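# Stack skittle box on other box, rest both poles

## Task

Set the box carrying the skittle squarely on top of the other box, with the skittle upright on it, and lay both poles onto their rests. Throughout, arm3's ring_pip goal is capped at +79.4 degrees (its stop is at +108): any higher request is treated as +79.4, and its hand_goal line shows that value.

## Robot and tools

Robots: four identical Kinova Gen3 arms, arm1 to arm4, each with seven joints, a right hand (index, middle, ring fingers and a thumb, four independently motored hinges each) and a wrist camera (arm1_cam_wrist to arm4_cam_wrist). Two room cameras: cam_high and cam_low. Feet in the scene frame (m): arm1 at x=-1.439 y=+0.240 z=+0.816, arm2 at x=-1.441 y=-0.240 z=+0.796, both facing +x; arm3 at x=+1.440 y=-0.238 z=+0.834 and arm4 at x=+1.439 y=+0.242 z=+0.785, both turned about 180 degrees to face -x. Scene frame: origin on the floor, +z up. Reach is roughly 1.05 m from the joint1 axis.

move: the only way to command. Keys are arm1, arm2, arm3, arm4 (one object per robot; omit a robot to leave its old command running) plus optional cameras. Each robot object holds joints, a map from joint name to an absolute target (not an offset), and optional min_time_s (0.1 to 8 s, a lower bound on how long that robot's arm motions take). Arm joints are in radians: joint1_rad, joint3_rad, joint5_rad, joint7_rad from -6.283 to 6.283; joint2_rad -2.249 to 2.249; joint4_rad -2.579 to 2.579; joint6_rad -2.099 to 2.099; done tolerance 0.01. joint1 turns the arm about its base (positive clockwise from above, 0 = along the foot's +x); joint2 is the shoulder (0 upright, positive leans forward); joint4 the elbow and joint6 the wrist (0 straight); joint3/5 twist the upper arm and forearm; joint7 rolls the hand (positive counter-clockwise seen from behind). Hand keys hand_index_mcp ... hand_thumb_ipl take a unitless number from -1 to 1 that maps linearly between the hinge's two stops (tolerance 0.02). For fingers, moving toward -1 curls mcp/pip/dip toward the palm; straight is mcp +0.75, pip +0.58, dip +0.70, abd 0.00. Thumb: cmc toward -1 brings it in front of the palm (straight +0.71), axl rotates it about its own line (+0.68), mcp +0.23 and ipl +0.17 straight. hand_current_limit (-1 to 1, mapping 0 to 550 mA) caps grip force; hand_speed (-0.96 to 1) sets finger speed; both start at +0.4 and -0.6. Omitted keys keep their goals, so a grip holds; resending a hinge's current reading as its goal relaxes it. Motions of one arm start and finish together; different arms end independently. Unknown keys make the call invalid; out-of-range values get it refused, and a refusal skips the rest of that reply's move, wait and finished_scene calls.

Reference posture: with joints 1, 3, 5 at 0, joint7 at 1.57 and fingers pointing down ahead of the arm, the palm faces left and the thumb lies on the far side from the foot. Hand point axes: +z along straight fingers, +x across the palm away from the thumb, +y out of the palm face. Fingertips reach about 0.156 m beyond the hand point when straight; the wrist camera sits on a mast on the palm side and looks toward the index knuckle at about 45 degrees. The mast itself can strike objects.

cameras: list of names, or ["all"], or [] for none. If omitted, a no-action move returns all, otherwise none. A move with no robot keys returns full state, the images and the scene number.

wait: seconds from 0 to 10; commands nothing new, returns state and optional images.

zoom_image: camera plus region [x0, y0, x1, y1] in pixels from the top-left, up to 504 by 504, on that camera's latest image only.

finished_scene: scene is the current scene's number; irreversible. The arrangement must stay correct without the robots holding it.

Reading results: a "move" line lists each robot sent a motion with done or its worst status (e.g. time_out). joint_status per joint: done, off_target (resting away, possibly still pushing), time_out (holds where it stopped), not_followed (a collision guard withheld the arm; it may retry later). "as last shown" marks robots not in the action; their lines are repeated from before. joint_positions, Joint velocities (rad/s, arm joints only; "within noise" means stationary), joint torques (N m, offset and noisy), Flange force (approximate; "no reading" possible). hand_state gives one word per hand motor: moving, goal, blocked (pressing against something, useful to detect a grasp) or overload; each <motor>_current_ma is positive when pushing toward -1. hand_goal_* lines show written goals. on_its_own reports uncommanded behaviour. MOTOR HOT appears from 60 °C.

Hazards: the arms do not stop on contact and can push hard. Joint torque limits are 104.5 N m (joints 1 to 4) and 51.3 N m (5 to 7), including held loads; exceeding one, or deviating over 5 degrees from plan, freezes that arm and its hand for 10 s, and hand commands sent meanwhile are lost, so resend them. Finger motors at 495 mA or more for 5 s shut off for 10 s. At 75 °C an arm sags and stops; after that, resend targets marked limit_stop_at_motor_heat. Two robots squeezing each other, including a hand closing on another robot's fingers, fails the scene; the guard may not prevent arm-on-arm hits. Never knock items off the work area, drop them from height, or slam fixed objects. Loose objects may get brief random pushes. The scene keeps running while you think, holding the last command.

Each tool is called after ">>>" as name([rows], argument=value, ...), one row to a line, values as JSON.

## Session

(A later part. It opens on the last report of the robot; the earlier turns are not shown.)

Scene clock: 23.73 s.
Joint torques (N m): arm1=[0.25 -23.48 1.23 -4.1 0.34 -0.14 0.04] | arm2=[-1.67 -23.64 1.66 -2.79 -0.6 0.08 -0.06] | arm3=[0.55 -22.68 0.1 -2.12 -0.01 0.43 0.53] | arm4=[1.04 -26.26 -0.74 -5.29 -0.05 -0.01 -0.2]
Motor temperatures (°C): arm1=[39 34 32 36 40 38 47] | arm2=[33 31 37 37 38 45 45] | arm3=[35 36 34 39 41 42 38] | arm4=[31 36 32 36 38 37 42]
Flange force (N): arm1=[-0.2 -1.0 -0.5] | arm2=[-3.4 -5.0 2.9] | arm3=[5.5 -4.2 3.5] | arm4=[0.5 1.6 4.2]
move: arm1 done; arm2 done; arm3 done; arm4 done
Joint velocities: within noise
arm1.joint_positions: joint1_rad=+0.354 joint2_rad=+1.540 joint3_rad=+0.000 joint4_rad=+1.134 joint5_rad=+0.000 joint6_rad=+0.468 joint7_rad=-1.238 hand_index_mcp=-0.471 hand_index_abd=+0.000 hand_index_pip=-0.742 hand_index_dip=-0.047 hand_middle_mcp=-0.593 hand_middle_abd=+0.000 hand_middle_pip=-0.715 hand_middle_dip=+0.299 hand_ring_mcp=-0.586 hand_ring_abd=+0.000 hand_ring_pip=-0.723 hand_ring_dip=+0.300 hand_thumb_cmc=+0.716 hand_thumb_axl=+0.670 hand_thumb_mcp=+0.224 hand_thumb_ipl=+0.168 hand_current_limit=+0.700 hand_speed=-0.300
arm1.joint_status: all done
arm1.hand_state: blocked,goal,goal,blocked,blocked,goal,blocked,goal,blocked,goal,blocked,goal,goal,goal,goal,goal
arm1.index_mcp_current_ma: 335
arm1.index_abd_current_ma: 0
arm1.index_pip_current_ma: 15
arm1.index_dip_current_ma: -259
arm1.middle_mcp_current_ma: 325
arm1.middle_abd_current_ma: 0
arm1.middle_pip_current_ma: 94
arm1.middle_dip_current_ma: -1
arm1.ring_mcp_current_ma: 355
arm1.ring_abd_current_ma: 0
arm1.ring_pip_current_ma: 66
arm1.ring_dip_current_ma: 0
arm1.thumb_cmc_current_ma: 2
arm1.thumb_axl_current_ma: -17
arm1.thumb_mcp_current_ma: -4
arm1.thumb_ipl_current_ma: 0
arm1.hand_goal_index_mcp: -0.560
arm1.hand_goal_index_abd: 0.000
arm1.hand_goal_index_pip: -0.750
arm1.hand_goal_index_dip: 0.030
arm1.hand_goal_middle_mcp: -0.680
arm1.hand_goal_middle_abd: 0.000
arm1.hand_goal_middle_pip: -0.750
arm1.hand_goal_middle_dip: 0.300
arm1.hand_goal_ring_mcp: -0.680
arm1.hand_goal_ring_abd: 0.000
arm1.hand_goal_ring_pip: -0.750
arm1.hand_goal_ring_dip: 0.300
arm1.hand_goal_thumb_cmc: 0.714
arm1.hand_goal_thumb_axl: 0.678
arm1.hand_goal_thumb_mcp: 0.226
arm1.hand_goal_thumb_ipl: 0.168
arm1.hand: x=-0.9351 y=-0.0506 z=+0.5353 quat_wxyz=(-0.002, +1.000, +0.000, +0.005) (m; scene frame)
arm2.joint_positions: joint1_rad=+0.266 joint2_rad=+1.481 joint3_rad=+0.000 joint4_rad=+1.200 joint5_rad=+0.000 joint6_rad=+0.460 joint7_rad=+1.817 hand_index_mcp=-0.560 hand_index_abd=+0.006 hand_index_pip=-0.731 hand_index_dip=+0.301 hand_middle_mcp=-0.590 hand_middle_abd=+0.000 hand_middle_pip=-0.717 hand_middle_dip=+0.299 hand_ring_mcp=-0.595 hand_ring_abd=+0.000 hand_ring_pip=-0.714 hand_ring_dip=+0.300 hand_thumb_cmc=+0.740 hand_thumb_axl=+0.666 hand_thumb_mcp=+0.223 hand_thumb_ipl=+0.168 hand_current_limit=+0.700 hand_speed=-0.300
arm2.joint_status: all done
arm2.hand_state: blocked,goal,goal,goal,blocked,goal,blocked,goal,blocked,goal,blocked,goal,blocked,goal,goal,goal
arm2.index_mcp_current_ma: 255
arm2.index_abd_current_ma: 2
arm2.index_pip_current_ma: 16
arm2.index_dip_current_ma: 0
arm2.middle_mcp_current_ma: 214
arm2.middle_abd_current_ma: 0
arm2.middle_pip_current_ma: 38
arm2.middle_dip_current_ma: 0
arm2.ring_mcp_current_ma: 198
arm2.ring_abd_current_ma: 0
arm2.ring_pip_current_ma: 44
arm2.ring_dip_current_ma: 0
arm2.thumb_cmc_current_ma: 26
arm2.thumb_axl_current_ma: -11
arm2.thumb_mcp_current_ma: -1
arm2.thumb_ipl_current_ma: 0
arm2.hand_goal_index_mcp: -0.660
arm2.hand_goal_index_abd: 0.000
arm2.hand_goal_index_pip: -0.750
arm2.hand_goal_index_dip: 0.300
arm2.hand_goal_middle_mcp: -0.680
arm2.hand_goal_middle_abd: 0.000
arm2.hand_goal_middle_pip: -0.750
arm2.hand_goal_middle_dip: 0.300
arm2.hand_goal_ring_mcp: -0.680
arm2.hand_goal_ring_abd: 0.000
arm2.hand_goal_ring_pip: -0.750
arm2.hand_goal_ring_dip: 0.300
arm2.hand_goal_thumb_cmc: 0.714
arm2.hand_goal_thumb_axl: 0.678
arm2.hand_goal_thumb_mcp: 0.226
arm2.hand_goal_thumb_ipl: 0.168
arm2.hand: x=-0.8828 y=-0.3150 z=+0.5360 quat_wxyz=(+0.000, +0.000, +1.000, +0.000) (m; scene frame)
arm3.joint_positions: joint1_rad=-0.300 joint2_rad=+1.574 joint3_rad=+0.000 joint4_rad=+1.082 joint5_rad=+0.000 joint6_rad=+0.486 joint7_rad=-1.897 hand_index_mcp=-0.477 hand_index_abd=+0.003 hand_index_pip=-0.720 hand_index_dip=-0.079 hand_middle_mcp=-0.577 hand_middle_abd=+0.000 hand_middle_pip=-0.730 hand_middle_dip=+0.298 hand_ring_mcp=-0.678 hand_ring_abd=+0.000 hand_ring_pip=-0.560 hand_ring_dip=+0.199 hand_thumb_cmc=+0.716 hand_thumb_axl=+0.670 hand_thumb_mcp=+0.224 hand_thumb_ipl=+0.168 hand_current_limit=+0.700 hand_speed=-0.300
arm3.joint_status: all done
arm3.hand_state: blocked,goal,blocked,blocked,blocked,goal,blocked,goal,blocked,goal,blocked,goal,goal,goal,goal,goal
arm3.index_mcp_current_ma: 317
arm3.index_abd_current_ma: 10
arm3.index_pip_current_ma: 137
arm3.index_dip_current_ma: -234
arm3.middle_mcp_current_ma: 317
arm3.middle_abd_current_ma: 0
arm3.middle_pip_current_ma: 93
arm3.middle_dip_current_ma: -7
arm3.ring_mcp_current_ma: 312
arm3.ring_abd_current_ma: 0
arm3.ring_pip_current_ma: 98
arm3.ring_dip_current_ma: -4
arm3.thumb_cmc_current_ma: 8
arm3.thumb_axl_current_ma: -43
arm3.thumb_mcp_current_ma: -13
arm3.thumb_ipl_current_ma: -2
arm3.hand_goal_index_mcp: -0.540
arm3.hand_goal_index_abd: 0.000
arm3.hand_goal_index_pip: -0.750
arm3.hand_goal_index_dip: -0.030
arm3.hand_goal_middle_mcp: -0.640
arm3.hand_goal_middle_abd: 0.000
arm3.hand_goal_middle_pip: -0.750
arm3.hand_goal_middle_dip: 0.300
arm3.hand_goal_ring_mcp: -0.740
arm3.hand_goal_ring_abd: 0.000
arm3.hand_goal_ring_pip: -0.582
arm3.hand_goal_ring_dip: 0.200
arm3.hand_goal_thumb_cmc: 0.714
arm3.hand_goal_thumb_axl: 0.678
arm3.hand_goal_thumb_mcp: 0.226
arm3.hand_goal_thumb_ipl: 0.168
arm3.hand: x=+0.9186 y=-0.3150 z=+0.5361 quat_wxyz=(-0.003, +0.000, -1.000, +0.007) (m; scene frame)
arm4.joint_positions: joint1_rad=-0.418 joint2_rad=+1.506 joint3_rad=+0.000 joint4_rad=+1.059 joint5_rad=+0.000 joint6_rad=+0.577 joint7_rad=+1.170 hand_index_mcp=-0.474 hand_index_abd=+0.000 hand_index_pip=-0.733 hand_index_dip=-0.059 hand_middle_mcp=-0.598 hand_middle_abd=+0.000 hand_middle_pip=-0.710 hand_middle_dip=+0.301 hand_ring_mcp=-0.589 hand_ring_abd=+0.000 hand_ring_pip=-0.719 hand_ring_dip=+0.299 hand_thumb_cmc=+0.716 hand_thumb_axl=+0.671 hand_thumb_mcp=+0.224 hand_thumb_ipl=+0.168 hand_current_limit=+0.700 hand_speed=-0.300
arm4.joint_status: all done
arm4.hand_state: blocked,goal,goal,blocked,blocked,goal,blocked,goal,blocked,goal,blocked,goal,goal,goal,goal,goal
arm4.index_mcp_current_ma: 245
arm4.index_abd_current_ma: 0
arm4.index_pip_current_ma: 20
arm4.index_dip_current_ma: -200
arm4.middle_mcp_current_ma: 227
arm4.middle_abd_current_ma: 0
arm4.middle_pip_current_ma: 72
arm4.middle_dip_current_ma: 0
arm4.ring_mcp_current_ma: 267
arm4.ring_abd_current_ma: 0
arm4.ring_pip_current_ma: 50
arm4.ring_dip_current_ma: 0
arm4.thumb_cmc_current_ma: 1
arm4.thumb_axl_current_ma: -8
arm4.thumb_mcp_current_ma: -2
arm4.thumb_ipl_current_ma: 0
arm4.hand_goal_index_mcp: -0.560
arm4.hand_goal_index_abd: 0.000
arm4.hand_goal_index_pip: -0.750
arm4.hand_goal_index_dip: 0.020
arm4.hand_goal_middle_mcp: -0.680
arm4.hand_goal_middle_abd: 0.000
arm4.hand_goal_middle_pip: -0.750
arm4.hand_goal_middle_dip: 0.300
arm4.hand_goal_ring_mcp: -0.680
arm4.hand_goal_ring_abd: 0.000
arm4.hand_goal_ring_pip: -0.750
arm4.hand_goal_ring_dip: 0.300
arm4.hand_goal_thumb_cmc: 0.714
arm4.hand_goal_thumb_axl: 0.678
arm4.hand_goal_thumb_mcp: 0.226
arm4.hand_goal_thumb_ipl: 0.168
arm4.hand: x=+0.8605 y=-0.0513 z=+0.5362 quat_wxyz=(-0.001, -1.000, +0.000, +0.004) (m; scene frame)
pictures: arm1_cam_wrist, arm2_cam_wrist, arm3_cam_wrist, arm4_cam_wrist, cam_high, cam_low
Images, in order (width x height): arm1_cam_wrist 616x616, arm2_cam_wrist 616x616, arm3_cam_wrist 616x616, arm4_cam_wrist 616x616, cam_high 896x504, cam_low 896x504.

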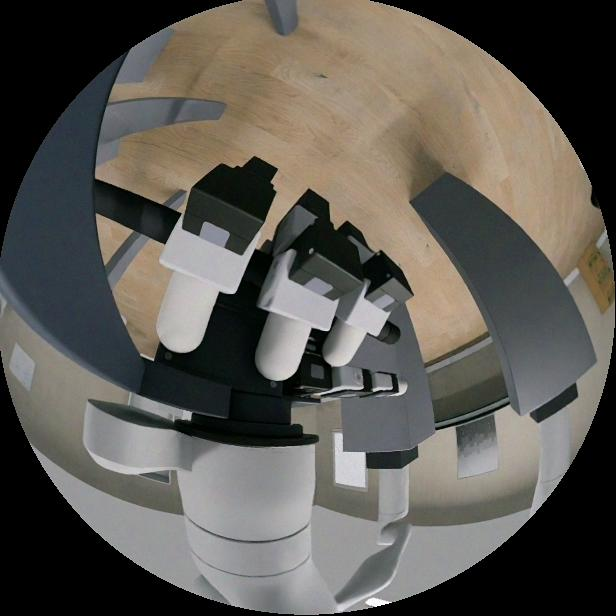

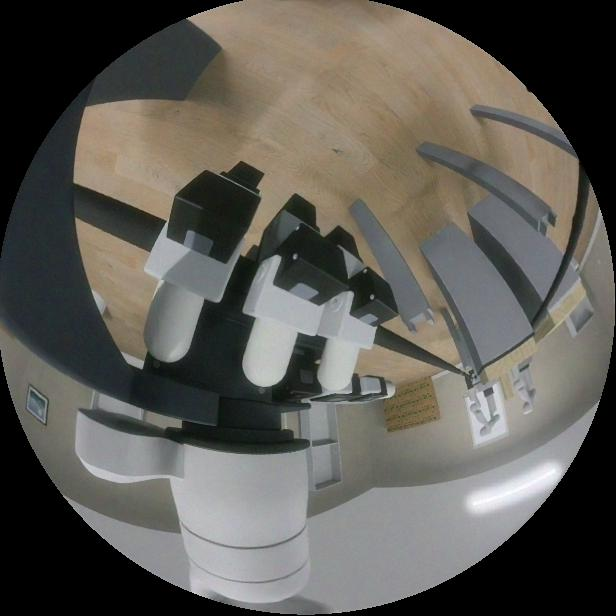

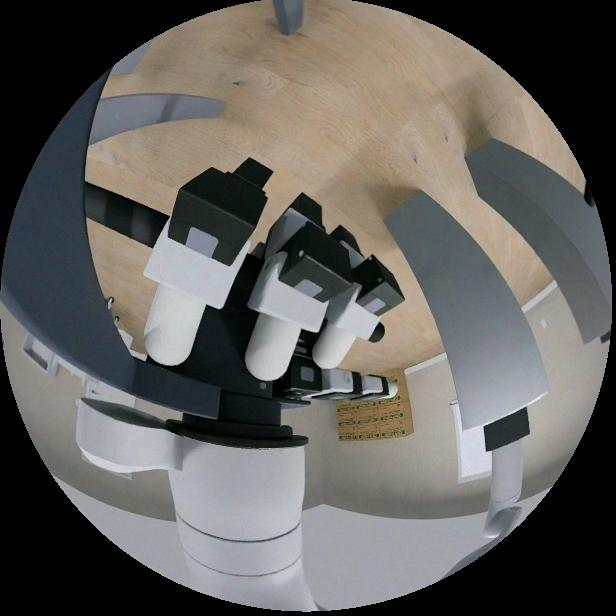

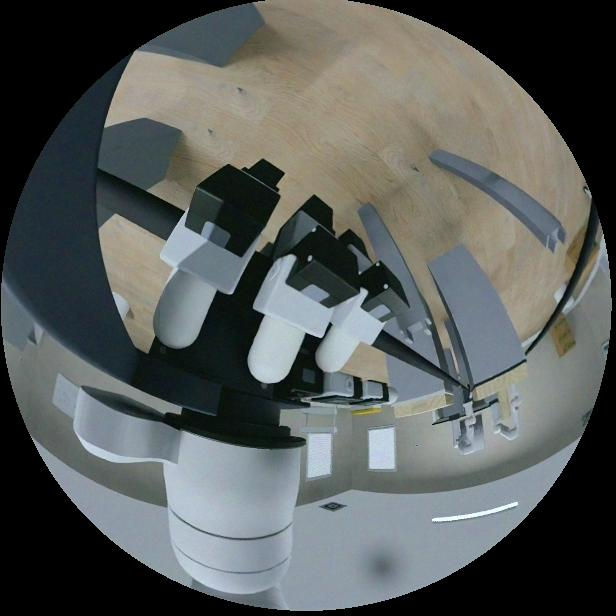

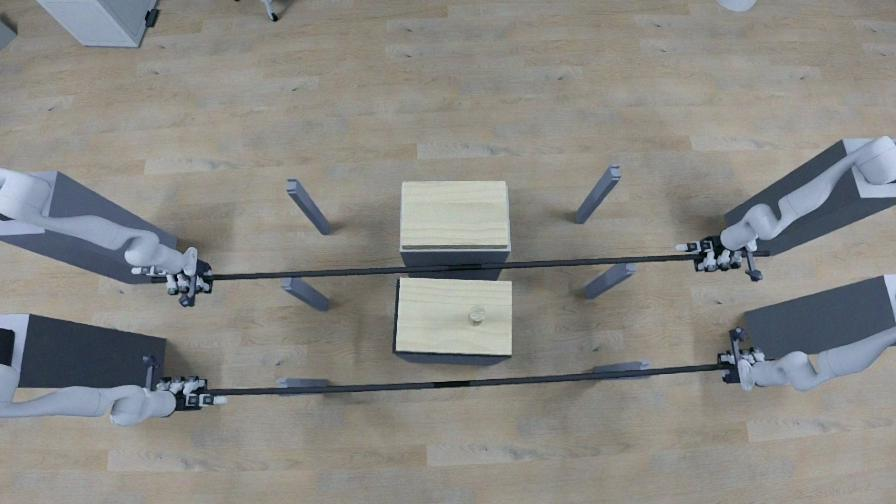

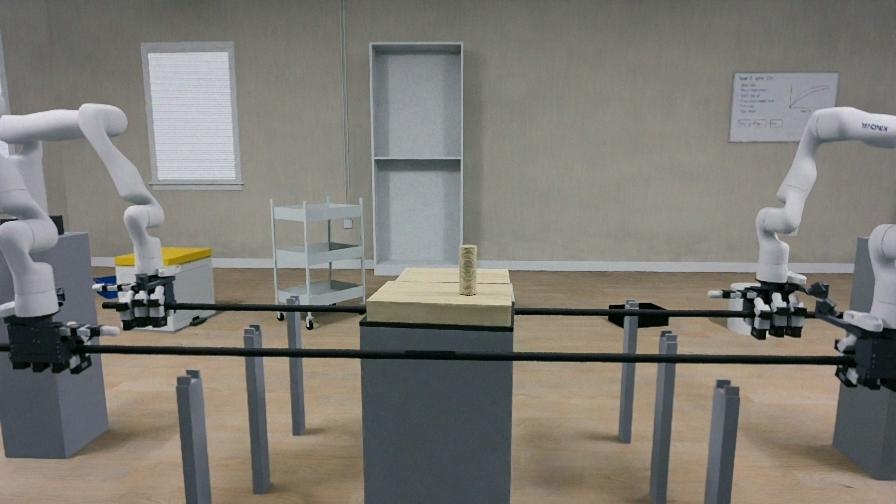

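>>> move(arm1={"joints":{"joint1_rad":0.3295,"joint2_rad":1.3631,"joint4_rad":1.3234,"joint6_rad":0.4551,"joint7_rad":-1.3038},"min_time_s":1.6}, arm2={"joints":{"joint1_rad":0.1445,"joint2_rad":1.2990,"joint4_rad":1.4075,"joint6_rad":0.4351,"joint7_rad":1.6548},"min_time_s":1.6}, arm3={"joints":{"joint1_rad":-0.3040,"joint2_rad":1.4209,"joint4_rad":1.1835,"joint6_rad":0.5372,"joint7_rad":-1.9413},"min_time_s":1.6}, arm4={"joints":{"joint1_rad":-0.4950,"joint2_rad":1.3990,"joint4_rad":1.0220,"joint6_rad":0.7206,"joint7_rad":1.0533},"min_time_s":1.6})

>>> move(arm1={"joints":{"joint1_rad":0.3035,"joint2_rad":1.3506,"joint4_rad":1.3745,"joint6_rad":0.4165,"joint7_rad":-1.3703},"min_time_s":1.6}, arm2={"joints":{"joint1_rad":0.0157,"joint2_rad":1.2868,"joint4_rad":1.4583,"joint6_rad":0.3964,"joint7_rad":1.4855},"min_time_s":1.6}, arm3={"joints":{"joint1_rad":-0.3060,"joint2_rad":1.4332,"joint4_rad":1.1405,"joint6_rad":0.5679,"joint7_rad":-1.9838},"min_time_s":1.6}, arm4={"joints":{"joint1_rad":-0.5636,"joint2_rad":1.4716,"joint4_rad":0.8135,"joint6_rad":0.8565,"joint7_rad":0.9442},"min_time_s":1.6}, cameras=["cam_high","cam_low"])

>>> zoom_image(camera="cam_high", region=[370, 230, 540, 380])

>>> zoom_image(camera="cam_low", region=[340, 230, 540, 360])

Scene clock: 27.73 s.
Joint torques (N m): arm1=[0.18 -22.91 1.22 -4.03 0.34 -0.11 0.06] | arm2=[-1.76 -22.82 1.57 -2.64 -0.6 0.03 -0.02] | arm3=[0.6 -22.79 0.1 -2.57 0.04 0.48 0.49] | arm4=[0.93 -27.09 -0.87 -6.32 -0.07 -0.02 -0.2]
Motor temperatures (°C): arm1=[39 35 32 36 40 38 47] | arm2=[33 32 37 37 38 45 45] | arm3=[35 37 34 39 41 42 38] | arm4=[31 36 32 36 38 37 42]
Flange force (N): arm1=[-0.5 -0.9 -0.5] | arm2=[-3.7 -4.6 2.2] | arm3=[4.5 -4.2 2.4] | arm4=[0.1 1.5 4.3]
move: arm1 done; arm2 done; arm3 done; arm4 done
Joint velocities: within noise
arm1.joint_positions: joint1_rad=+0.330 joint2_rad=+1.363 joint3_rad=+0.000 joint4_rad=+1.323 joint5_rad=+0.000 joint6_rad=+0.455 joint7_rad=-1.304 hand_index_mcp=-0.471 hand_index_abd=+0.000 hand_index_pip=-0.742 hand_index_dip=-0.047 hand_middle_mcp=-0.593 hand_middle_abd=+0.000 hand_middle_pip=-0.715 hand_middle_dip=+0.299 hand_ring_mcp=-0.586 hand_ring_abd=+0.000 hand_ring_pip=-0.723 hand_ring_dip=+0.300 hand_thumb_cmc=+0.716 hand_thumb_axl=+0.670 hand_thumb_mcp=+0.224 hand_thumb_ipl=+0.168 hand_current_limit=+0.700 hand_speed=-0.300
arm1.joint_status: all done
arm1.hand_state: blocked,goal,goal,blocked,blocked,goal,blocked,goal,blocked,goal,blocked,goal,goal,goal,goal,goal
arm1.index_mcp_current_ma: 335
arm1.index_abd_current_ma: 0
arm1.index_pip_current_ma: 15
arm1.index_dip_current_ma: -259
arm1.middle_mcp_current_ma: 325
arm1.middle_abd_current_ma: 0
arm1.middle_pip_current_ma: 94
arm1.middle_dip_current_ma: -1
arm1.ring_mcp_current_ma: 355
arm1.ring_abd_current_ma: 0
arm1.ring_pip_current_ma: 66
arm1.ring_dip_current_ma: 0
arm1.thumb_cmc_current_ma: 2
arm1.thumb_axl_current_ma: -17
arm1.thumb_mcp_current_ma: -4
arm1.thumb_ipl_current_ma: 0
arm1.hand_goal_index_mcp: -0.560
arm1.hand_goal_index_abd: 0.000
arm1.hand_goal_index_pip: -0.750
arm1.hand_goal_index_dip: 0.030
arm1.hand_goal_middle_mcp: -0.680
arm1.hand_goal_middle_abd: 0.000
arm1.hand_goal_middle_pip: -0.750
arm1.hand_goal_middle_dip: 0.300
arm1.hand_goal_ring_mcp: -0.680
arm1.hand_goal_ring_abd: 0.000
arm1.hand_goal_ring_pip: -0.750
arm1.hand_goal_ring_dip: 0.300
arm1.hand_goal_thumb_cmc: 0.714
arm1.hand_goal_thumb_axl: 0.678
arm1.hand_goal_thumb_mcp: 0.226
arm1.hand_goal_thumb_ipl: 0.168
arm1.hand: x=-0.9462 y=-0.0331 z=+0.6073 quat_wxyz=(-0.002, +1.000, -0.020, +0.005) (m; scene frame)
arm2.joint_positions: joint1_rad=+0.145 joint2_rad=+1.299 joint3_rad=+0.000 joint4_rad=+1.407 joint5_rad=+0.000 joint6_rad=+0.435 joint7_rad=+1.655 hand_index_mcp=-0.560 hand_index_abd=+0.006 hand_index_pip=-0.731 hand_index_dip=+0.301 hand_middle_mcp=-0.590 hand_middle_abd=+0.000 hand_middle_pip=-0.717 hand_middle_dip=+0.299 hand_ring_mcp=-0.595 hand_ring_abd=+0.000 hand_ring_pip=-0.714 hand_ring_dip=+0.300 hand_thumb_cmc=+0.740 hand_thumb_axl=+0.666 hand_thumb_mcp=+0.223 hand_thumb_ipl=+0.168 hand_current_limit=+0.700 hand_speed=-0.300
arm2.joint_status: all done
arm2.hand_state: blocked,goal,goal,goal,blocked,goal,blocked,goal,blocked,goal,blocked,goal,blocked,goal,goal,goal
arm2.index_mcp_current_ma: 255
arm2.index_abd_current_ma: 2
arm2.index_pip_current_ma: 16
arm2.index_dip_current_ma: 0
arm2.middle_mcp_current_ma: 214
arm2.middle_abd_current_ma: 0
arm2.middle_pip_current_ma: 38
arm2.middle_dip_current_ma: 0
arm2.ring_mcp_current_ma: 198
arm2.ring_abd_current_ma: 0
arm2.ring_pip_current_ma: 43
arm2.ring_dip_current_ma: 0
arm2.thumb_cmc_current_ma: 26
arm2.thumb_axl_current_ma: -11
arm2.thumb_mcp_current_ma: -1
arm2.thumb_ipl_current_ma: 0
arm2.hand_goal_index_mcp: -0.660
arm2.hand_goal_index_abd: 0.000
arm2.hand_goal_index_pip: -0.750
arm2.hand_goal_index_dip: 0.300
arm2.hand_goal_middle_mcp: -0.680
arm2.hand_goal_middle_abd: 0.000
arm2.hand_goal_middle_pip: -0.750
arm2.hand_goal_middle_dip: 0.300
arm2.hand_goal_ring_mcp: -0.680
arm2.hand_goal_ring_abd: 0.000
arm2.hand_goal_ring_pip: -0.750
arm2.hand_goal_ring_dip: 0.300
arm2.hand_goal_thumb_cmc: 0.714
arm2.hand_goal_thumb_axl: 0.678
arm2.hand_goal_thumb_mcp: 0.226
arm2.hand_goal_thumb_ipl: 0.168
arm2.hand: x=-0.8846 y=-0.2471 z=+0.6080 quat_wxyz=(+0.000, +0.020, +1.000, +0.000) (m; scene frame)
arm3.joint_positions: joint1_rad=-0.304 joint2_rad=+1.421 joint3_rad=+0.000 joint4_rad=+1.183 joint5_rad=+0.000 joint6_rad=+0.537 joint7_rad=-1.941 hand_index_mcp=-0.477 hand_index_abd=+0.003 hand_index_pip=-0.720 hand_index_dip=-0.079 hand_middle_mcp=-0.577 hand_middle_abd=+0.000 hand_middle_pip=-0.730 hand_middle_dip=+0.298 hand_ring_mcp=-0.678 hand_ring_abd=+0.000 hand_ring_pip=-0.560 hand_ring_dip=+0.199 hand_thumb_cmc=+0.716 hand_thumb_axl=+0.670 hand_thumb_mcp=+0.224 hand_thumb_ipl=+0.168 hand_current_limit=+0.700 hand_speed=-0.300
arm3.joint_status: all done
arm3.hand_state: blocked,goal,blocked,blocked,blocked,goal,blocked,goal,blocked,goal,blocked,goal,goal,goal,goal,goal
arm3.index_mcp_current_ma: 318
arm3.index_abd_current_ma: 10
arm3.index_pip_current_ma: 137
arm3.index_dip_current_ma: -234
arm3.middle_mcp_current_ma: 317
arm3.middle_abd_current_ma: 0
arm3.middle_pip_current_ma: 93
arm3.middle_dip_current_ma: -7
arm3.ring_mcp_current_ma: 312
arm3.ring_abd_current_ma: 0
arm3.ring_pip_current_ma: 98
arm3.ring_dip_current_ma: -4
arm3.thumb_cmc_current_ma: 8
arm3.thumb_axl_current_ma: -43
arm3.thumb_mcp_current_ma: -13
arm3.thumb_ipl_current_ma: -2
arm3.hand_goal_index_mcp: -0.540
arm3.hand_goal_index_abd: 0.000
arm3.hand_goal_index_pip: -0.750
arm3.hand_goal_index_dip: -0.030
arm3.hand_goal_middle_mcp: -0.640
arm3.hand_goal_middle_abd: 0.000
arm3.hand_goal_middle_pip: -0.750
arm3.hand_goal_middle_dip: 0.300
arm3.hand_goal_ring_mcp: -0.740
arm3.hand_goal_ring_abd: 0.000
arm3.hand_goal_ring_pip: -0.582
arm3.hand_goal_ring_dip: 0.200
arm3.hand_goal_thumb_cmc: 0.714
arm3.hand_goal_thumb_axl: 0.678
arm3.hand_goal_thumb_mcp: 0.226
arm3.hand_goal_thumb_ipl: 0.168
arm3.hand: x=+0.9134 y=-0.3200 z=+0.6081 quat_wxyz=(-0.004, -0.021, -1.000, +0.007) (m; scene frame)
arm4.joint_positions: joint1_rad=-0.495 joint2_rad=+1.399 joint3_rad=+0.000 joint4_rad=+1.022 joint5_rad=+0.000 joint6_rad=+0.721 joint7_rad=+1.053 hand_index_mcp=-0.474 hand_index_abd=+0.000 hand_index_pip=-0.733 hand_index_dip=-0.059 hand_middle_mcp=-0.598 hand_middle_abd=+0.000 hand_middle_pip=-0.710 hand_middle_dip=+0.301 hand_ring_mcp=-0.589 hand_ring_abd=+0.000 hand_ring_pip=-0.719 hand_ring_dip=+0.299 hand_thumb_cmc=+0.716 hand_thumb_axl=+0.671 hand_thumb_mcp=+0.224 hand_thumb_ipl=+0.168 hand_current_limit=+0.700 hand_speed=-0.300
arm4.joint_status: all done
arm4.hand_state: blocked,goal,goal,blocked,blocked,goal,blocked,goal,blocked,goal,blocked,goal,goal,goal,goal,goal
arm4.index_mcp_current_ma: 245
arm4.index_abd_current_ma: 0
arm4.index_pip_current_ma: 20
arm4.index_dip_current_ma: -200
arm4.middle_mcp_current_ma: 227
arm4.middle_abd_current_ma: 0
arm4.middle_pip_current_ma: 72
arm4.middle_dip_current_ma: 0
arm4.ring_mcp_current_ma: 267
arm4.ring_abd_current_ma: 0
arm4.ring_pip_current_ma: 50
arm4.ring_dip_current_ma: 0
arm4.thumb_cmc_current_ma: 1
arm4.thumb_axl_current_ma: -8
arm4.thumb_mcp_current_ma: -2
arm4.thumb_ipl_current_ma: 0
arm4.hand_goal_index_mcp: -0.560
arm4.hand_goal_index_abd: 0.000
arm4.hand_goal_index_pip: -0.750
arm4.hand_goal_index_dip: 0.020
arm4.hand_goal_middle_mcp: -0.680
arm4.hand_goal_middle_abd: 0.000
arm4.hand_goal_middle_pip: -0.750
arm4.hand_goal_middle_dip: 0.300
arm4.hand_goal_ring_mcp: -0.680
arm4.hand_goal_ring_abd: 0.000
arm4.hand_goal_ring_pip: -0.750
arm4.hand_goal_ring_dip: 0.300
arm4.hand_goal_thumb_cmc: 0.714
arm4.hand_goal_thumb_axl: 0.678
arm4.hand_goal_thumb_mcp: 0.226
arm4.hand_goal_thumb_ipl: 0.168
arm4.hand: x=+0.8478 y=-0.1061 z=+0.6084 quat_wxyz=(-0.001, -1.000, +0.020, +0.004) (m; scene frame)
pictures: none

Scene clock: 29.70 s.
Joint torques (N m): arm1=[0.17 -22.62 1.1 -3.73 0.33 -0.14 0.05] | arm2=[-1.73 -22.51 1.52 -2.34 -0.62 -0.09 -0.09] | arm3=[0.56 -23.17 0.05 -2.81 -0.02 0.44 0.43] | arm4=[0.93 -28.3 -0.76 -7.24 -0.08 -0.04 -0.22]
Motor temperatures (°C): arm1=[39 35 32 36 40 38 47] | arm2=[33 32 37 37 38 45 45] | arm3=[35 37 34 39 41 42 38] | arm4=[31 36 32 36 38 37 42]
Flange force (N): arm1=[-0.4 -0.8 -0.4] | arm2=[-4.7 -4.1 2.2] | arm3=[4.8 -4.4 2.6] | arm4=[-0.2 1.6 4.5]
move: arm1 done; arm2 done; arm3 done; arm4 done
Joint velocities: within noise
arm1.joint_positions: joint1_rad=+0.304 joint2_rad=+1.351 joint3_rad=+0.000 joint4_rad=+1.374 joint5_rad=+0.000 joint6_rad=+0.416 joint7_rad=-1.370 hand_index_mcp=-0.471 hand_index_abd=+0.000 hand_index_pip=-0.742 hand_index_dip=-0.047 hand_middle_mcp=-0.593 hand_middle_abd=+0.000 hand_middle_pip=-0.715 hand_middle_dip=+0.299 hand_ring_mcp=-0.586 hand_ring_abd=+0.000 hand_ring_pip=-0.723 hand_ring_dip=+0.300 hand_thumb_cmc=+0.716 hand_thumb_axl=+0.670 hand_thumb_mcp=+0.224 hand_thumb_ipl=+0.168 hand_current_limit=+0.700 hand_speed=-0.300
arm1.joint_status: all done
arm1.hand_state: blocked,goal,goal,blocked,blocked,goal,blocked,goal,blocked,goal,blocked,goal,goal,goal,goal,goal
arm1.index_mcp_current_ma: 335
arm1.index_abd_current_ma: 0
arm1.index_pip_current_ma: 15
arm1.index_dip_current_ma: -259
arm1.middle_mcp_current_ma: 325
arm1.middle_abd_current_ma: 0
arm1.middle_pip_current_ma: 94
arm1.middle_dip_current_ma: -1
arm1.ring_mcp_current_ma: 355
arm1.ring_abd_current_ma: 0
arm1.ring_pip_current_ma: 66
arm1.ring_dip_current_ma: 0
arm1.thumb_cmc_current_ma: 2
arm1.thumb_axl_current_ma: -17
arm1.thumb_mcp_current_ma: -4
arm1.thumb_ipl_current_ma: 0
arm1.hand_goal_index_mcp: -0.560
arm1.hand_goal_index_abd: 0.000
arm1.hand_goal_index_pip: -0.750
arm1.hand_goal_index_dip: 0.030
arm1.hand_goal_middle_mcp: -0.680
arm1.hand_goal_middle_abd: 0.000
arm1.hand_goal_middle_pip: -0.750
arm1.hand_goal_middle_dip: 0.300
arm1.hand_goal_ring_mcp: -0.680
arm1.hand_goal_ring_abd: 0.000
arm1.hand_goal_ring_pip: -0.750
arm1.hand_goal_ring_dip: 0.300
arm1.hand_goal_thumb_cmc: 0.714
arm1.hand_goal_thumb_axl: 0.678
arm1.hand_goal_thumb_mcp: 0.226
arm1.hand_goal_thumb_ipl: 0.168
arm1.hand: x=-0.9565 y=-0.0151 z=+0.6073 quat_wxyz=(-0.002, +0.999, -0.041, +0.005) (m; scene frame)
arm2.joint_positions: joint1_rad=+0.016 joint2_rad=+1.287 joint3_rad=+0.000 joint4_rad=+1.458 joint5_rad=+0.000 joint6_rad=+0.396 joint7_rad=+1.486 hand_index_mcp=-0.560 hand_index_abd=+0.006 hand_index_pip=-0.731 hand_index_dip=+0.301 hand_middle_mcp=-0.590 hand_middle_abd=+0.000 hand_middle_pip=-0.717 hand_middle_dip=+0.299 hand_ring_mcp=-0.595 hand_ring_abd=+0.000 hand_ring_pip=-0.714 hand_ring_dip=+0.300 hand_thumb_cmc=+0.740 hand_thumb_axl=+0.666 hand_thumb_mcp=+0.223 hand_thumb_ipl=+0.168 hand_current_limit=+0.700 hand_speed=-0.300
arm2.joint_status: all done
arm2.hand_state: blocked,goal,goal,goal,blocked,goal,blocked,goal,blocked,goal,blocked,goal,blocked,goal,goal,goal
arm2.index_mcp_current_ma: 255
arm2.index_abd_current_ma: 2
arm2.index_pip_current_ma: 16
arm2.index_dip_current_ma: 0
arm2.middle_mcp_current_ma: 214
arm2.middle_abd_current_ma: 0
arm2.middle_pip_current_ma: 38
arm2.middle_dip_current_ma: 0
arm2.ring_mcp_current_ma: 198
arm2.ring_abd_current_ma: 0
arm2.ring_pip_current_ma: 43
arm2.ring_dip_current_ma: 0
arm2.thumb_cmc_current_ma: 26
arm2.thumb_axl_current_ma: -11
arm2.thumb_mcp_current_ma: -1
arm2.thumb_ipl_current_ma: 0
arm2.hand_goal_index_mcp: -0.660
arm2.hand_goal_index_abd: 0.000
arm2.hand_goal_index_pip: -0.750
arm2.hand_goal_index_dip: 0.300
arm2.hand_goal_middle_mcp: -0.680
arm2.hand_goal_middle_abd: 0.000
arm2.hand_goal_middle_pip: -0.750
arm2.hand_goal_middle_dip: 0.300
arm2.hand_goal_ring_mcp: -0.680
arm2.hand_goal_ring_abd: 0.000
arm2.hand_goal_ring_pip: -0.750
arm2.hand_goal_ring_dip: 0.300
arm2.hand_goal_thumb_cmc: 0.714
arm2.hand_goal_thumb_axl: 0.678
arm2.hand_goal_thumb_mcp: 0.226
arm2.hand_goal_thumb_ipl: 0.168
arm2.hand: x=-0.8864 y=-0.1794 z=+0.6080 quat_wxyz=(+0.000, +0.040, +0.999, +0.000) (m; scene frame)
arm3.joint_positions: joint1_rad=-0.306 joint2_rad=+1.433 joint3_rad=+0.000 joint4_rad=+1.140 joint5_rad=+0.000 joint6_rad=+0.568 joint7_rad=-1.984 hand_index_mcp=-0.477 hand_index_abd=+0.003 hand_index_pip=-0.720 hand_index_dip=-0.079 hand_middle_mcp=-0.577 hand_middle_abd=+0.000 hand_middle_pip=-0.730 hand_middle_dip=+0.298 hand_ring_mcp=-0.678 hand_ring_abd=+0.000 hand_ring_pip=-0.560 hand_ring_dip=+0.199 hand_thumb_cmc=+0.716 hand_thumb_axl=+0.670 hand_thumb_mcp=+0.224 hand_thumb_ipl=+0.168 hand_current_limit=+0.700 hand_speed=-0.300
arm3.joint_status: all done
arm3.hand_state: blocked,goal,blocked,blocked,blocked,goal,blocked,goal,blocked,goal,blocked,goal,goal,goal,goal,goal
arm3.index_mcp_current_ma: 318
arm3.index_abd_current_ma: 10
arm3.index_pip_current_ma: 137
arm3.index_dip_current_ma: -234
arm3.middle_mcp_current_ma: 317
arm3.middle_abd_current_ma: 0
arm3.middle_pip_current_ma: 93
arm3.middle_dip_current_ma: -7
arm3.ring_mcp_current_ma: 312
arm3.ring_abd_current_ma: 0
arm3.ring_pip_current_ma: 98
arm3.ring_dip_current_ma: -4
arm3.thumb_cmc_current_ma: 8
arm3.thumb_axl_current_ma: -43
arm3.thumb_mcp_current_ma: -13
arm3.thumb_ipl_current_ma: -2
arm3.hand_goal_index_mcp: -0.540
arm3.hand_goal_index_abd: 0.000
arm3.hand_goal_index_pip: -0.750
arm3.hand_goal_index_dip: -0.030
arm3.hand_goal_middle_mcp: -0.640
arm3.hand_goal_middle_abd: 0.000
arm3.hand_goal_middle_pip: -0.750
arm3.hand_goal_middle_dip: 0.300
arm3.hand_goal_ring_mcp: -0.740
arm3.hand_goal_ring_abd: 0.000
arm3.hand_goal_ring_pip: -0.582
arm3.hand_goal_ring_dip: 0.200
arm3.hand_goal_thumb_cmc: 0.714
arm3.hand_goal_thumb_axl: 0.678
arm3.hand_goal_thumb_mcp: 0.226
arm3.hand_goal_thumb_ipl: 0.168
arm3.hand: x=+0.9086 y=-0.3251 z=+0.6081 quat_wxyz=(-0.004, -0.041, -0.999, +0.007) (m; scene frame)
arm4.joint_positions: joint1_rad=-0.564 joint2_rad=+1.472 joint3_rad=+0.000 joint4_rad=+0.814 joint5_rad=+0.000 joint6_rad=+0.856 joint7_rad=+0.944 hand_index_mcp=-0.474 hand_index_abd=+0.000 hand_index_pip=-0.733 hand_index_dip=-0.059 hand_middle_mcp=-0.598 hand_middle_abd=+0.000 hand_middle_pip=-0.710 hand_middle_dip=+0.301 hand_ring_mcp=-0.589 hand_ring_abd=+0.000 hand_ring_pip=-0.719 hand_ring_dip=+0.299 hand_thumb_cmc=+0.716 hand_thumb_axl=+0.671 hand_thumb_mcp=+0.224 hand_thumb_ipl=+0.168 hand_current_limit=+0.700 hand_speed=-0.300
arm4.joint_status: all done
arm4.hand_state: blocked,goal,goal,blocked,blocked,goal,blocked,goal,blocked,goal,blocked,goal,goal,goal,goal,goal
arm4.index_mcp_current_ma: 245
arm4.index_abd_current_ma: 0
arm4.index_pip_current_ma: 20
arm4.index_dip_current_ma: -200
arm4.middle_mcp_current_ma: 227
arm4.middle_abd_current_ma: 0
arm4.middle_pip_current_ma: 72
arm4.middle_dip_current_ma: 0
arm4.ring_mcp_current_ma: 267
arm4.ring_abd_current_ma: 0
arm4.ring_pip_current_ma: 50
arm4.ring_dip_current_ma: 0
arm4.thumb_cmc_current_ma: 1
arm4.thumb_axl_current_ma: -8
arm4.thumb_mcp_current_ma: -2
arm4.thumb_ipl_current_ma: 0
arm4.hand_goal_index_mcp: -0.560
arm4.hand_goal_index_abd: 0.000
arm4.hand_goal_index_pip: -0.750
arm4.hand_goal_index_dip: 0.020
arm4.hand_goal_middle_mcp: -0.680
arm4.hand_goal_middle_abd: 0.000
arm4.hand_goal_middle_pip: -0.750
arm4.hand_goal_middle_dip: 0.300
arm4.hand_goal_ring_mcp: -0.680
arm4.hand_goal_ring_abd: 0.000
arm4.hand_goal_ring_pip: -0.750
arm4.hand_goal_ring_dip: 0.300
arm4.hand_goal_thumb_cmc: 0.714
arm4.hand_goal_thumb_axl: 0.678
arm4.hand_goal_thumb_mcp: 0.226
arm4.hand_goal_thumb_ipl: 0.168
arm4.hand: x=+0.8346 y=-0.1608 z=+0.6086 quat_wxyz=(-0.001, -0.999, +0.040, +0.004) (m; scene frame)
pictures: cam_high, cam_low
Images, in order (width x height): cam_high 896x504, cam_low 896x504.

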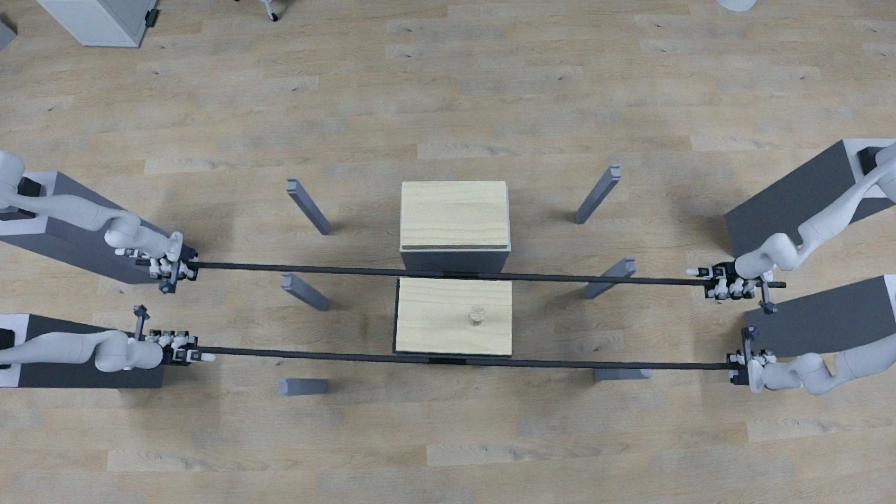

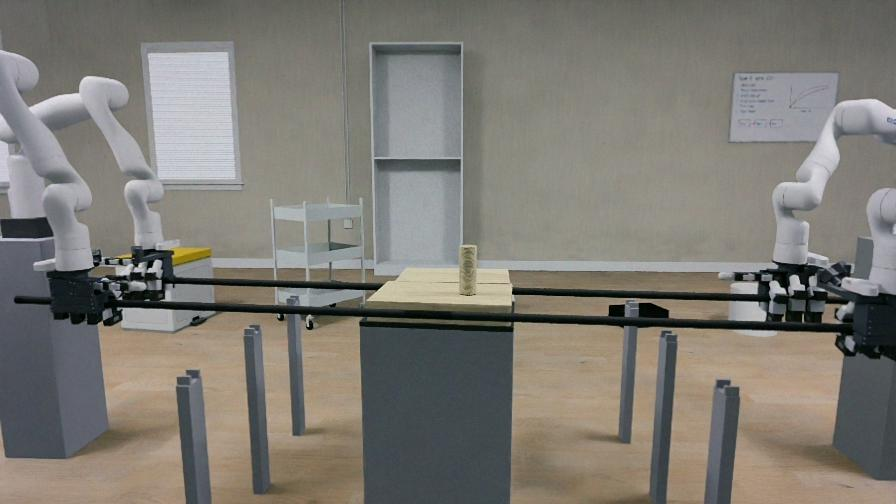

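Scaled by 2.965 from the camera's 896x504 image, which has a finer 1280x720 frame.

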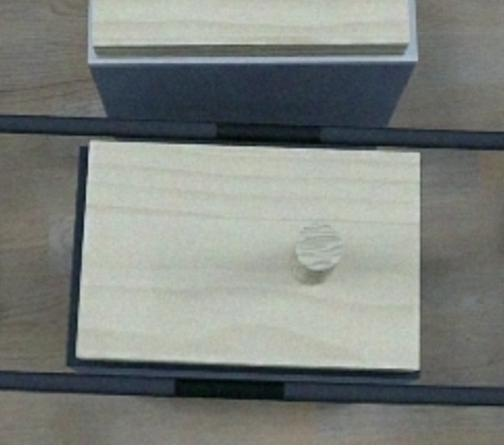

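Scaled by 2.520 from the camera's 896x504 image, which has a finer 1280x720 frame.

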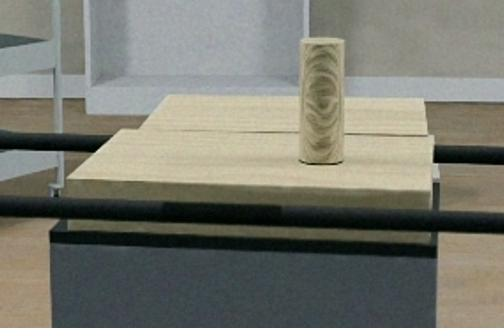

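>>> move(arm1={"joints":{"joint1_rad":0.3610,"joint2_rad":1.3595,"joint4_rad":1.3380,"joint6_rad":0.4442,"joint7_rad":-1.3128},"min_time_s":1.6}, arm2={"joints":{"joint1_rad":-0.0447,"joint2_rad":1.2889,"joint4_rad":1.4495,"joint6_rad":0.4032,"joint7_rad":1.4251},"min_time_s":1.6}, arm3={"joints":{"joint1_rad":-0.2549,"joint2_rad":1.4176,"joint4_rad":1.1930,"joint6_rad":0.5310,"joint7_rad":-1.9327},"min_time_s":1.6}, arm4={"joints":{"joint1_rad":-0.6020,"joint2_rad":1.5219,"joint4_rad":0.6776,"joint6_rad":0.9421,"joint7_rad":0.9058},"min_time_s":1.6}, cameras=["cam_high","cam_low"])

>>> zoom_image(camera="cam_high", region=[370, 230, 540, 380])

>>> zoom_image(camera="cam_low", region=[340, 230, 540, 360])

Scene clock: 32.93 s.
Joint torques (N m): arm1=[9.68 -23.05 10.43 -5.15 1.23 -0.56 -1.01] | arm2=[-13.21 -21.39 -9.66 -3.37 -0.28 0.25 2.44] | arm3=[10.09 -19.54 8.9 0.83 1.32 2.15 -0.37] | arm4=[-11.1 -31.45 -8.22 -12.27 -2.72 -2.85 1.79]
Motor temperatures (°C): arm1=[39 35 32 36 40 38 47] | arm2=[33 32 37 37 38 45 45] | arm3=[35 37 34 39 41 42 38] | arm4=[31 36 32 36 38 37 42]
Flange force (N): arm1=[0.2 -16.9 -2.1] | arm2=[-1.4 -21.1 -1.4] | arm3=[4.8 -20.0 1.8] | arm4=[2.4 -18.7 0.6]
move: arm1 done; arm2 done; arm3 done; arm4 done
Joint velocities: within noise
arm1.joint_positions: joint1_rad=+0.361 joint2_rad=+1.359 joint3_rad=+0.000 joint4_rad=+1.338 joint5_rad=+0.000 joint6_rad=+0.444 joint7_rad=-1.313 hand_index_mcp=-0.471 hand_index_abd=+0.000 hand_index_pip=-0.742 hand_index_dip=-0.047 hand_middle_mcp=-0.593 hand_middle_abd=+0.000 hand_middle_pip=-0.719 hand_middle_dip=+0.303 hand_ring_mcp=-0.586 hand_ring_abd=+0.000 hand_ring_pip=-0.723 hand_ring_dip=+0.300 hand_thumb_cmc=+0.716 hand_thumb_axl=+0.670 hand_thumb_mcp=+0.224 hand_thumb_ipl=+0.168 hand_current_limit=+0.700 hand_speed=-0.300
arm1.joint_status: all done
arm1.hand_state: blocked,goal,goal,blocked,blocked,goal,blocked,goal,blocked,goal,blocked,goal,goal,goal,goal,goal
arm1.index_mcp_current_ma: 335
arm1.index_abd_current_ma: 0
arm1.index_pip_current_ma: 15
arm1.index_dip_current_ma: -259
arm1.middle_mcp_current_ma: 325
arm1.middle_abd_current_ma: 0
arm1.middle_pip_current_ma: 80
arm1.middle_dip_current_ma: 4
arm1.ring_mcp_current_ma: 355
arm1.ring_abd_current_ma: 0
arm1.ring_pip_current_ma: 66
arm1.ring_dip_current_ma: 0
arm1.thumb_cmc_current_ma: 2
arm1.thumb_axl_current_ma: -17
arm1.thumb_mcp_current_ma: -4
arm1.thumb_ipl_current_ma: 0
arm1.hand_goal_index_mcp: -0.560
arm1.hand_goal_index_abd: 0.000
arm1.hand_goal_index_pip: -0.750
arm1.hand_goal_index_dip: 0.030
arm1.hand_goal_middle_mcp: -0.680
arm1.hand_goal_middle_abd: 0.000
arm1.hand_goal_middle_pip: -0.750
arm1.hand_goal_middle_dip: 0.300
arm1.hand_goal_ring_mcp: -0.680
arm1.hand_goal_ring_abd: 0.000
arm1.hand_goal_ring_pip: -0.750
arm1.hand_goal_ring_dip: 0.300
arm1.hand_goal_thumb_cmc: 0.714
arm1.hand_goal_thumb_axl: 0.678
arm1.hand_goal_thumb_mcp: 0.226
arm1.hand_goal_thumb_ipl: 0.168
arm1.hand: x=-0.9591 y=-0.0469 z=+0.6071 quat_wxyz=(-0.002, +0.999, -0.041, +0.005) (m; scene frame)
arm2.joint_positions: joint1_rad=-0.045 joint2_rad=+1.289 joint3_rad=+0.000 joint4_rad=+1.449 joint5_rad=+0.000 joint6_rad=+0.403 joint7_rad=+1.425 hand_index_mcp=-0.560 hand_index_abd=+0.006 hand_index_pip=-0.731 hand_index_dip=+0.301 hand_middle_mcp=-0.590 hand_middle_abd=+0.000 hand_middle_pip=-0.723 hand_middle_dip=+0.303 hand_ring_mcp=-0.584 hand_ring_abd=+0.000 hand_ring_pip=-0.731 hand_ring_dip=+0.304 hand_thumb_cmc=+0.739 hand_thumb_axl=+0.666 hand_thumb_mcp=+0.223 hand_thumb_ipl=+0.168 hand_current_limit=+0.700 hand_speed=-0.300
arm2.joint_status: all done
arm2.hand_state: blocked,goal,goal,goal,blocked,goal,blocked,goal,blocked,goal,goal,goal,blocked,goal,goal,goal
arm2.index_mcp_current_ma: 255
arm2.index_abd_current_ma: 2
arm2.index_pip_current_ma: 16
arm2.index_dip_current_ma: 0
arm2.middle_mcp_current_ma: 215
arm2.middle_abd_current_ma: 0
arm2.middle_pip_current_ma: 28
arm2.middle_dip_current_ma: 1
arm2.ring_mcp_current_ma: 239
arm2.ring_abd_current_ma: 0
arm2.ring_pip_current_ma: 16
arm2.ring_dip_current_ma: 1
arm2.thumb_cmc_current_ma: 26
arm2.thumb_axl_current_ma: -11
arm2.thumb_mcp_current_ma: -1
arm2.thumb_ipl_current_ma: 0
arm2.hand_goal_index_mcp: -0.660
arm2.hand_goal_index_abd: 0.000
arm2.hand_goal_index_pip: -0.750
arm2.hand_goal_index_dip: 0.300
arm2.hand_goal_middle_mcp: -0.680
arm2.hand_goal_middle_abd: 0.000
arm2.hand_goal_middle_pip: -0.750
arm2.hand_goal_middle_dip: 0.300
arm2.hand_goal_ring_mcp: -0.680
arm2.hand_goal_ring_abd: 0.000
arm2.hand_goal_ring_pip: -0.750
arm2.hand_goal_ring_dip: 0.300
arm2.hand_goal_thumb_cmc: 0.714
arm2.hand_goal_thumb_axl: 0.678
arm2.hand_goal_thumb_mcp: 0.226
arm2.hand_goal_thumb_ipl: 0.168
arm2.hand: x=-0.8839 y=-0.1475 z=+0.6080 quat_wxyz=(+0.000, +0.040, +0.999, +0.000) (m; scene frame)
arm3.joint_positions: joint1_rad=-0.255 joint2_rad=+1.418 joint3_rad=+0.000 joint4_rad=+1.193 joint5_rad=+0.000 joint6_rad=+0.531 joint7_rad=-1.933 hand_index_mcp=-0.477 hand_index_abd=+0.003 hand_index_pip=-0.720 hand_index_dip=-0.079 hand_middle_mcp=-0.577 hand_middle_abd=+0.000 hand_middle_pip=-0.730 hand_middle_dip=+0.298 hand_ring_mcp=-0.678 hand_ring_abd=+0.005 hand_ring_pip=-0.564 hand_ring_dip=+0.201 hand_thumb_cmc=+0.716 hand_thumb_axl=+0.670 hand_thumb_mcp=+0.224 hand_thumb_ipl=+0.168 hand_current_limit=+0.700 hand_speed=-0.300
arm3.joint_status: all done
arm3.hand_state: blocked,goal,blocked,blocked,blocked,goal,blocked,goal,blocked,goal,goal,goal,goal,goal,goal,goal
arm3.index_mcp_current_ma: 318
arm3.index_abd_current_ma: 10
arm3.index_pip_current_ma: 137
arm3.index_dip_current_ma: -234
arm3.middle_mcp_current_ma: 317
arm3.middle_abd_current_ma: 0
arm3.middle_pip_current_ma: 93
arm3.middle_dip_current_ma: -7
arm3.ring_mcp_current_ma: 314
arm3.ring_abd_current_ma: 18
arm3.ring_pip_current_ma: 83
arm3.ring_dip_current_ma: 6
arm3.thumb_cmc_current_ma: 8
arm3.thumb_axl_current_ma: -43
arm3.thumb_mcp_current_ma: -13
arm3.thumb_ipl_current_ma: -2
arm3.hand_goal_index_mcp: -0.540
arm3.hand_goal_index_abd: 0.000
arm3.hand_goal_index_pip: -0.750
arm3.hand_goal_index_dip: -0.030
arm3.hand_goal_middle_mcp: -0.640
arm3.hand_goal_middle_abd: 0.000
arm3.hand_goal_middle_pip: -0.750
arm3.hand_goal_middle_dip: 0.300
arm3.hand_goal_ring_mcp: -0.740
arm3.hand_goal_ring_abd: 0.000
arm3.hand_goal_ring_pip: -0.582
arm3.hand_goal_ring_dip: 0.200
arm3.hand_goal_thumb_cmc: 0.714
arm3.hand_goal_thumb_axl: 0.678
arm3.hand_goal_thumb_mcp: 0.226
arm3.hand_goal_thumb_ipl: 0.168
arm3.hand: x=+0.9112 y=-0.2932 z=+0.6081 quat_wxyz=(-0.004, -0.041, -0.999, +0.007) (m; scene frame)
arm4.joint_positions: joint1_rad=-0.602 joint2_rad=+1.522 joint3_rad=+0.000 joint4_rad=+0.678 joint5_rad=+0.000 joint6_rad=+0.942 joint7_rad=+0.906 hand_index_mcp=-0.474 hand_index_abd=+0.000 hand_index_pip=-0.733 hand_index_dip=-0.059 hand_middle_mcp=-0.596 hand_middle_abd=+0.000 hand_middle_pip=-0.717 hand_middle_dip=+0.305 hand_ring_mcp=-0.589 hand_ring_abd=+0.000 hand_ring_pip=-0.723 hand_ring_dip=+0.303 hand_thumb_cmc=+0.716 hand_thumb_axl=+0.671 hand_thumb_mcp=+0.224 hand_thumb_ipl=+0.168 hand_current_limit=+0.700 hand_speed=-0.300
arm4.joint_status: all done
arm4.hand_state: blocked,goal,goal,blocked,blocked,goal,blocked,goal,blocked,goal,blocked,goal,goal,goal,goal,goal
arm4.index_mcp_current_ma: 245
arm4.index_abd_current_ma: 0
arm4.index_pip_current_ma: 20
arm4.index_dip_current_ma: -200
arm4.middle_mcp_current_ma: 238
arm4.middle_abd_current_ma: 0
arm4.middle_pip_current_ma: 55
arm4.middle_dip_current_ma: 3
arm4.ring_mcp_current_ma: 267
arm4.ring_abd_current_ma: 0
arm4.ring_pip_current_ma: 40
arm4.ring_dip_current_ma: 1
arm4.thumb_cmc_current_ma: 1
arm4.thumb_axl_current_ma: -8
arm4.thumb_mcp_current_ma: -2
arm4.thumb_ipl_current_ma: 0
arm4.hand_goal_index_mcp: -0.560
arm4.hand_goal_index_abd: 0.000
arm4.hand_goal_index_pip: -0.750
arm4.hand_goal_index_dip: 0.020
arm4.hand_goal_middle_mcp: -0.680
arm4.hand_goal_middle_abd: 0.000
arm4.hand_goal_middle_pip: -0.750
arm4.hand_goal_middle_dip: 0.300
arm4.hand_goal_ring_mcp: -0.680
arm4.hand_goal_ring_abd: 0.000
arm4.hand_goal_ring_pip: -0.750
arm4.hand_goal_ring_dip: 0.300
arm4.hand_goal_thumb_cmc: 0.714
arm4.hand_goal_thumb_axl: 0.678
arm4.hand_goal_thumb_mcp: 0.226
arm4.hand_goal_thumb_ipl: 0.168
arm4.hand: x=+0.8320 y=-0.1926 z=+0.6086 quat_wxyz=(-0.001, -0.999, +0.040, +0.004) (m; scene frame)
pictures: cam_high, cam_low
Images, in order (width x height): cam_high 896x504, cam_low 896x504.

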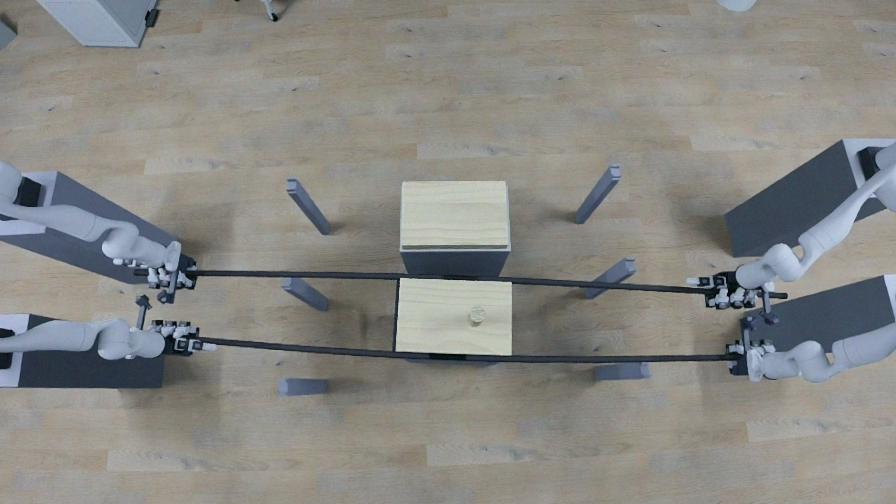

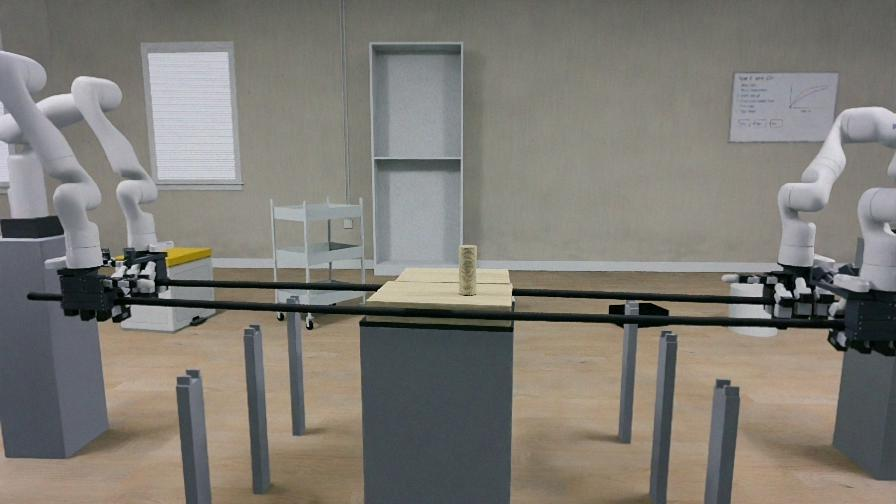

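Scaled by 2.965 from the camera's 896x504 image, which has a finer 1280x720 frame.

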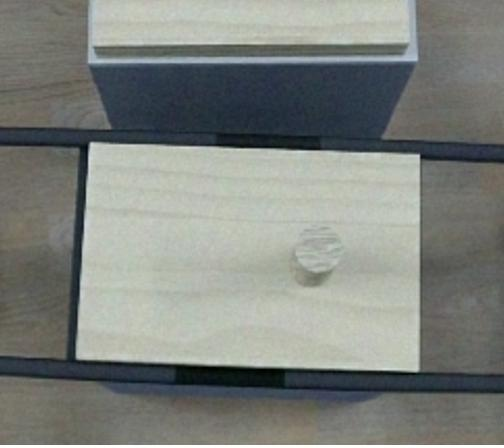

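Scaled by 2.520 from the camera's 896x504 image, which has a finer 1280x720 frame.

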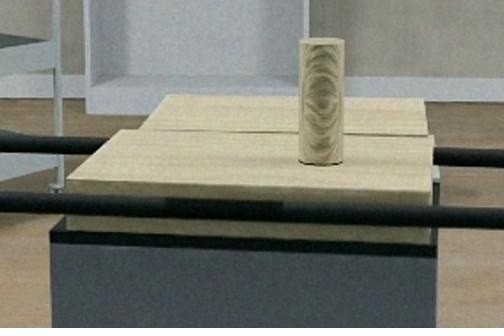

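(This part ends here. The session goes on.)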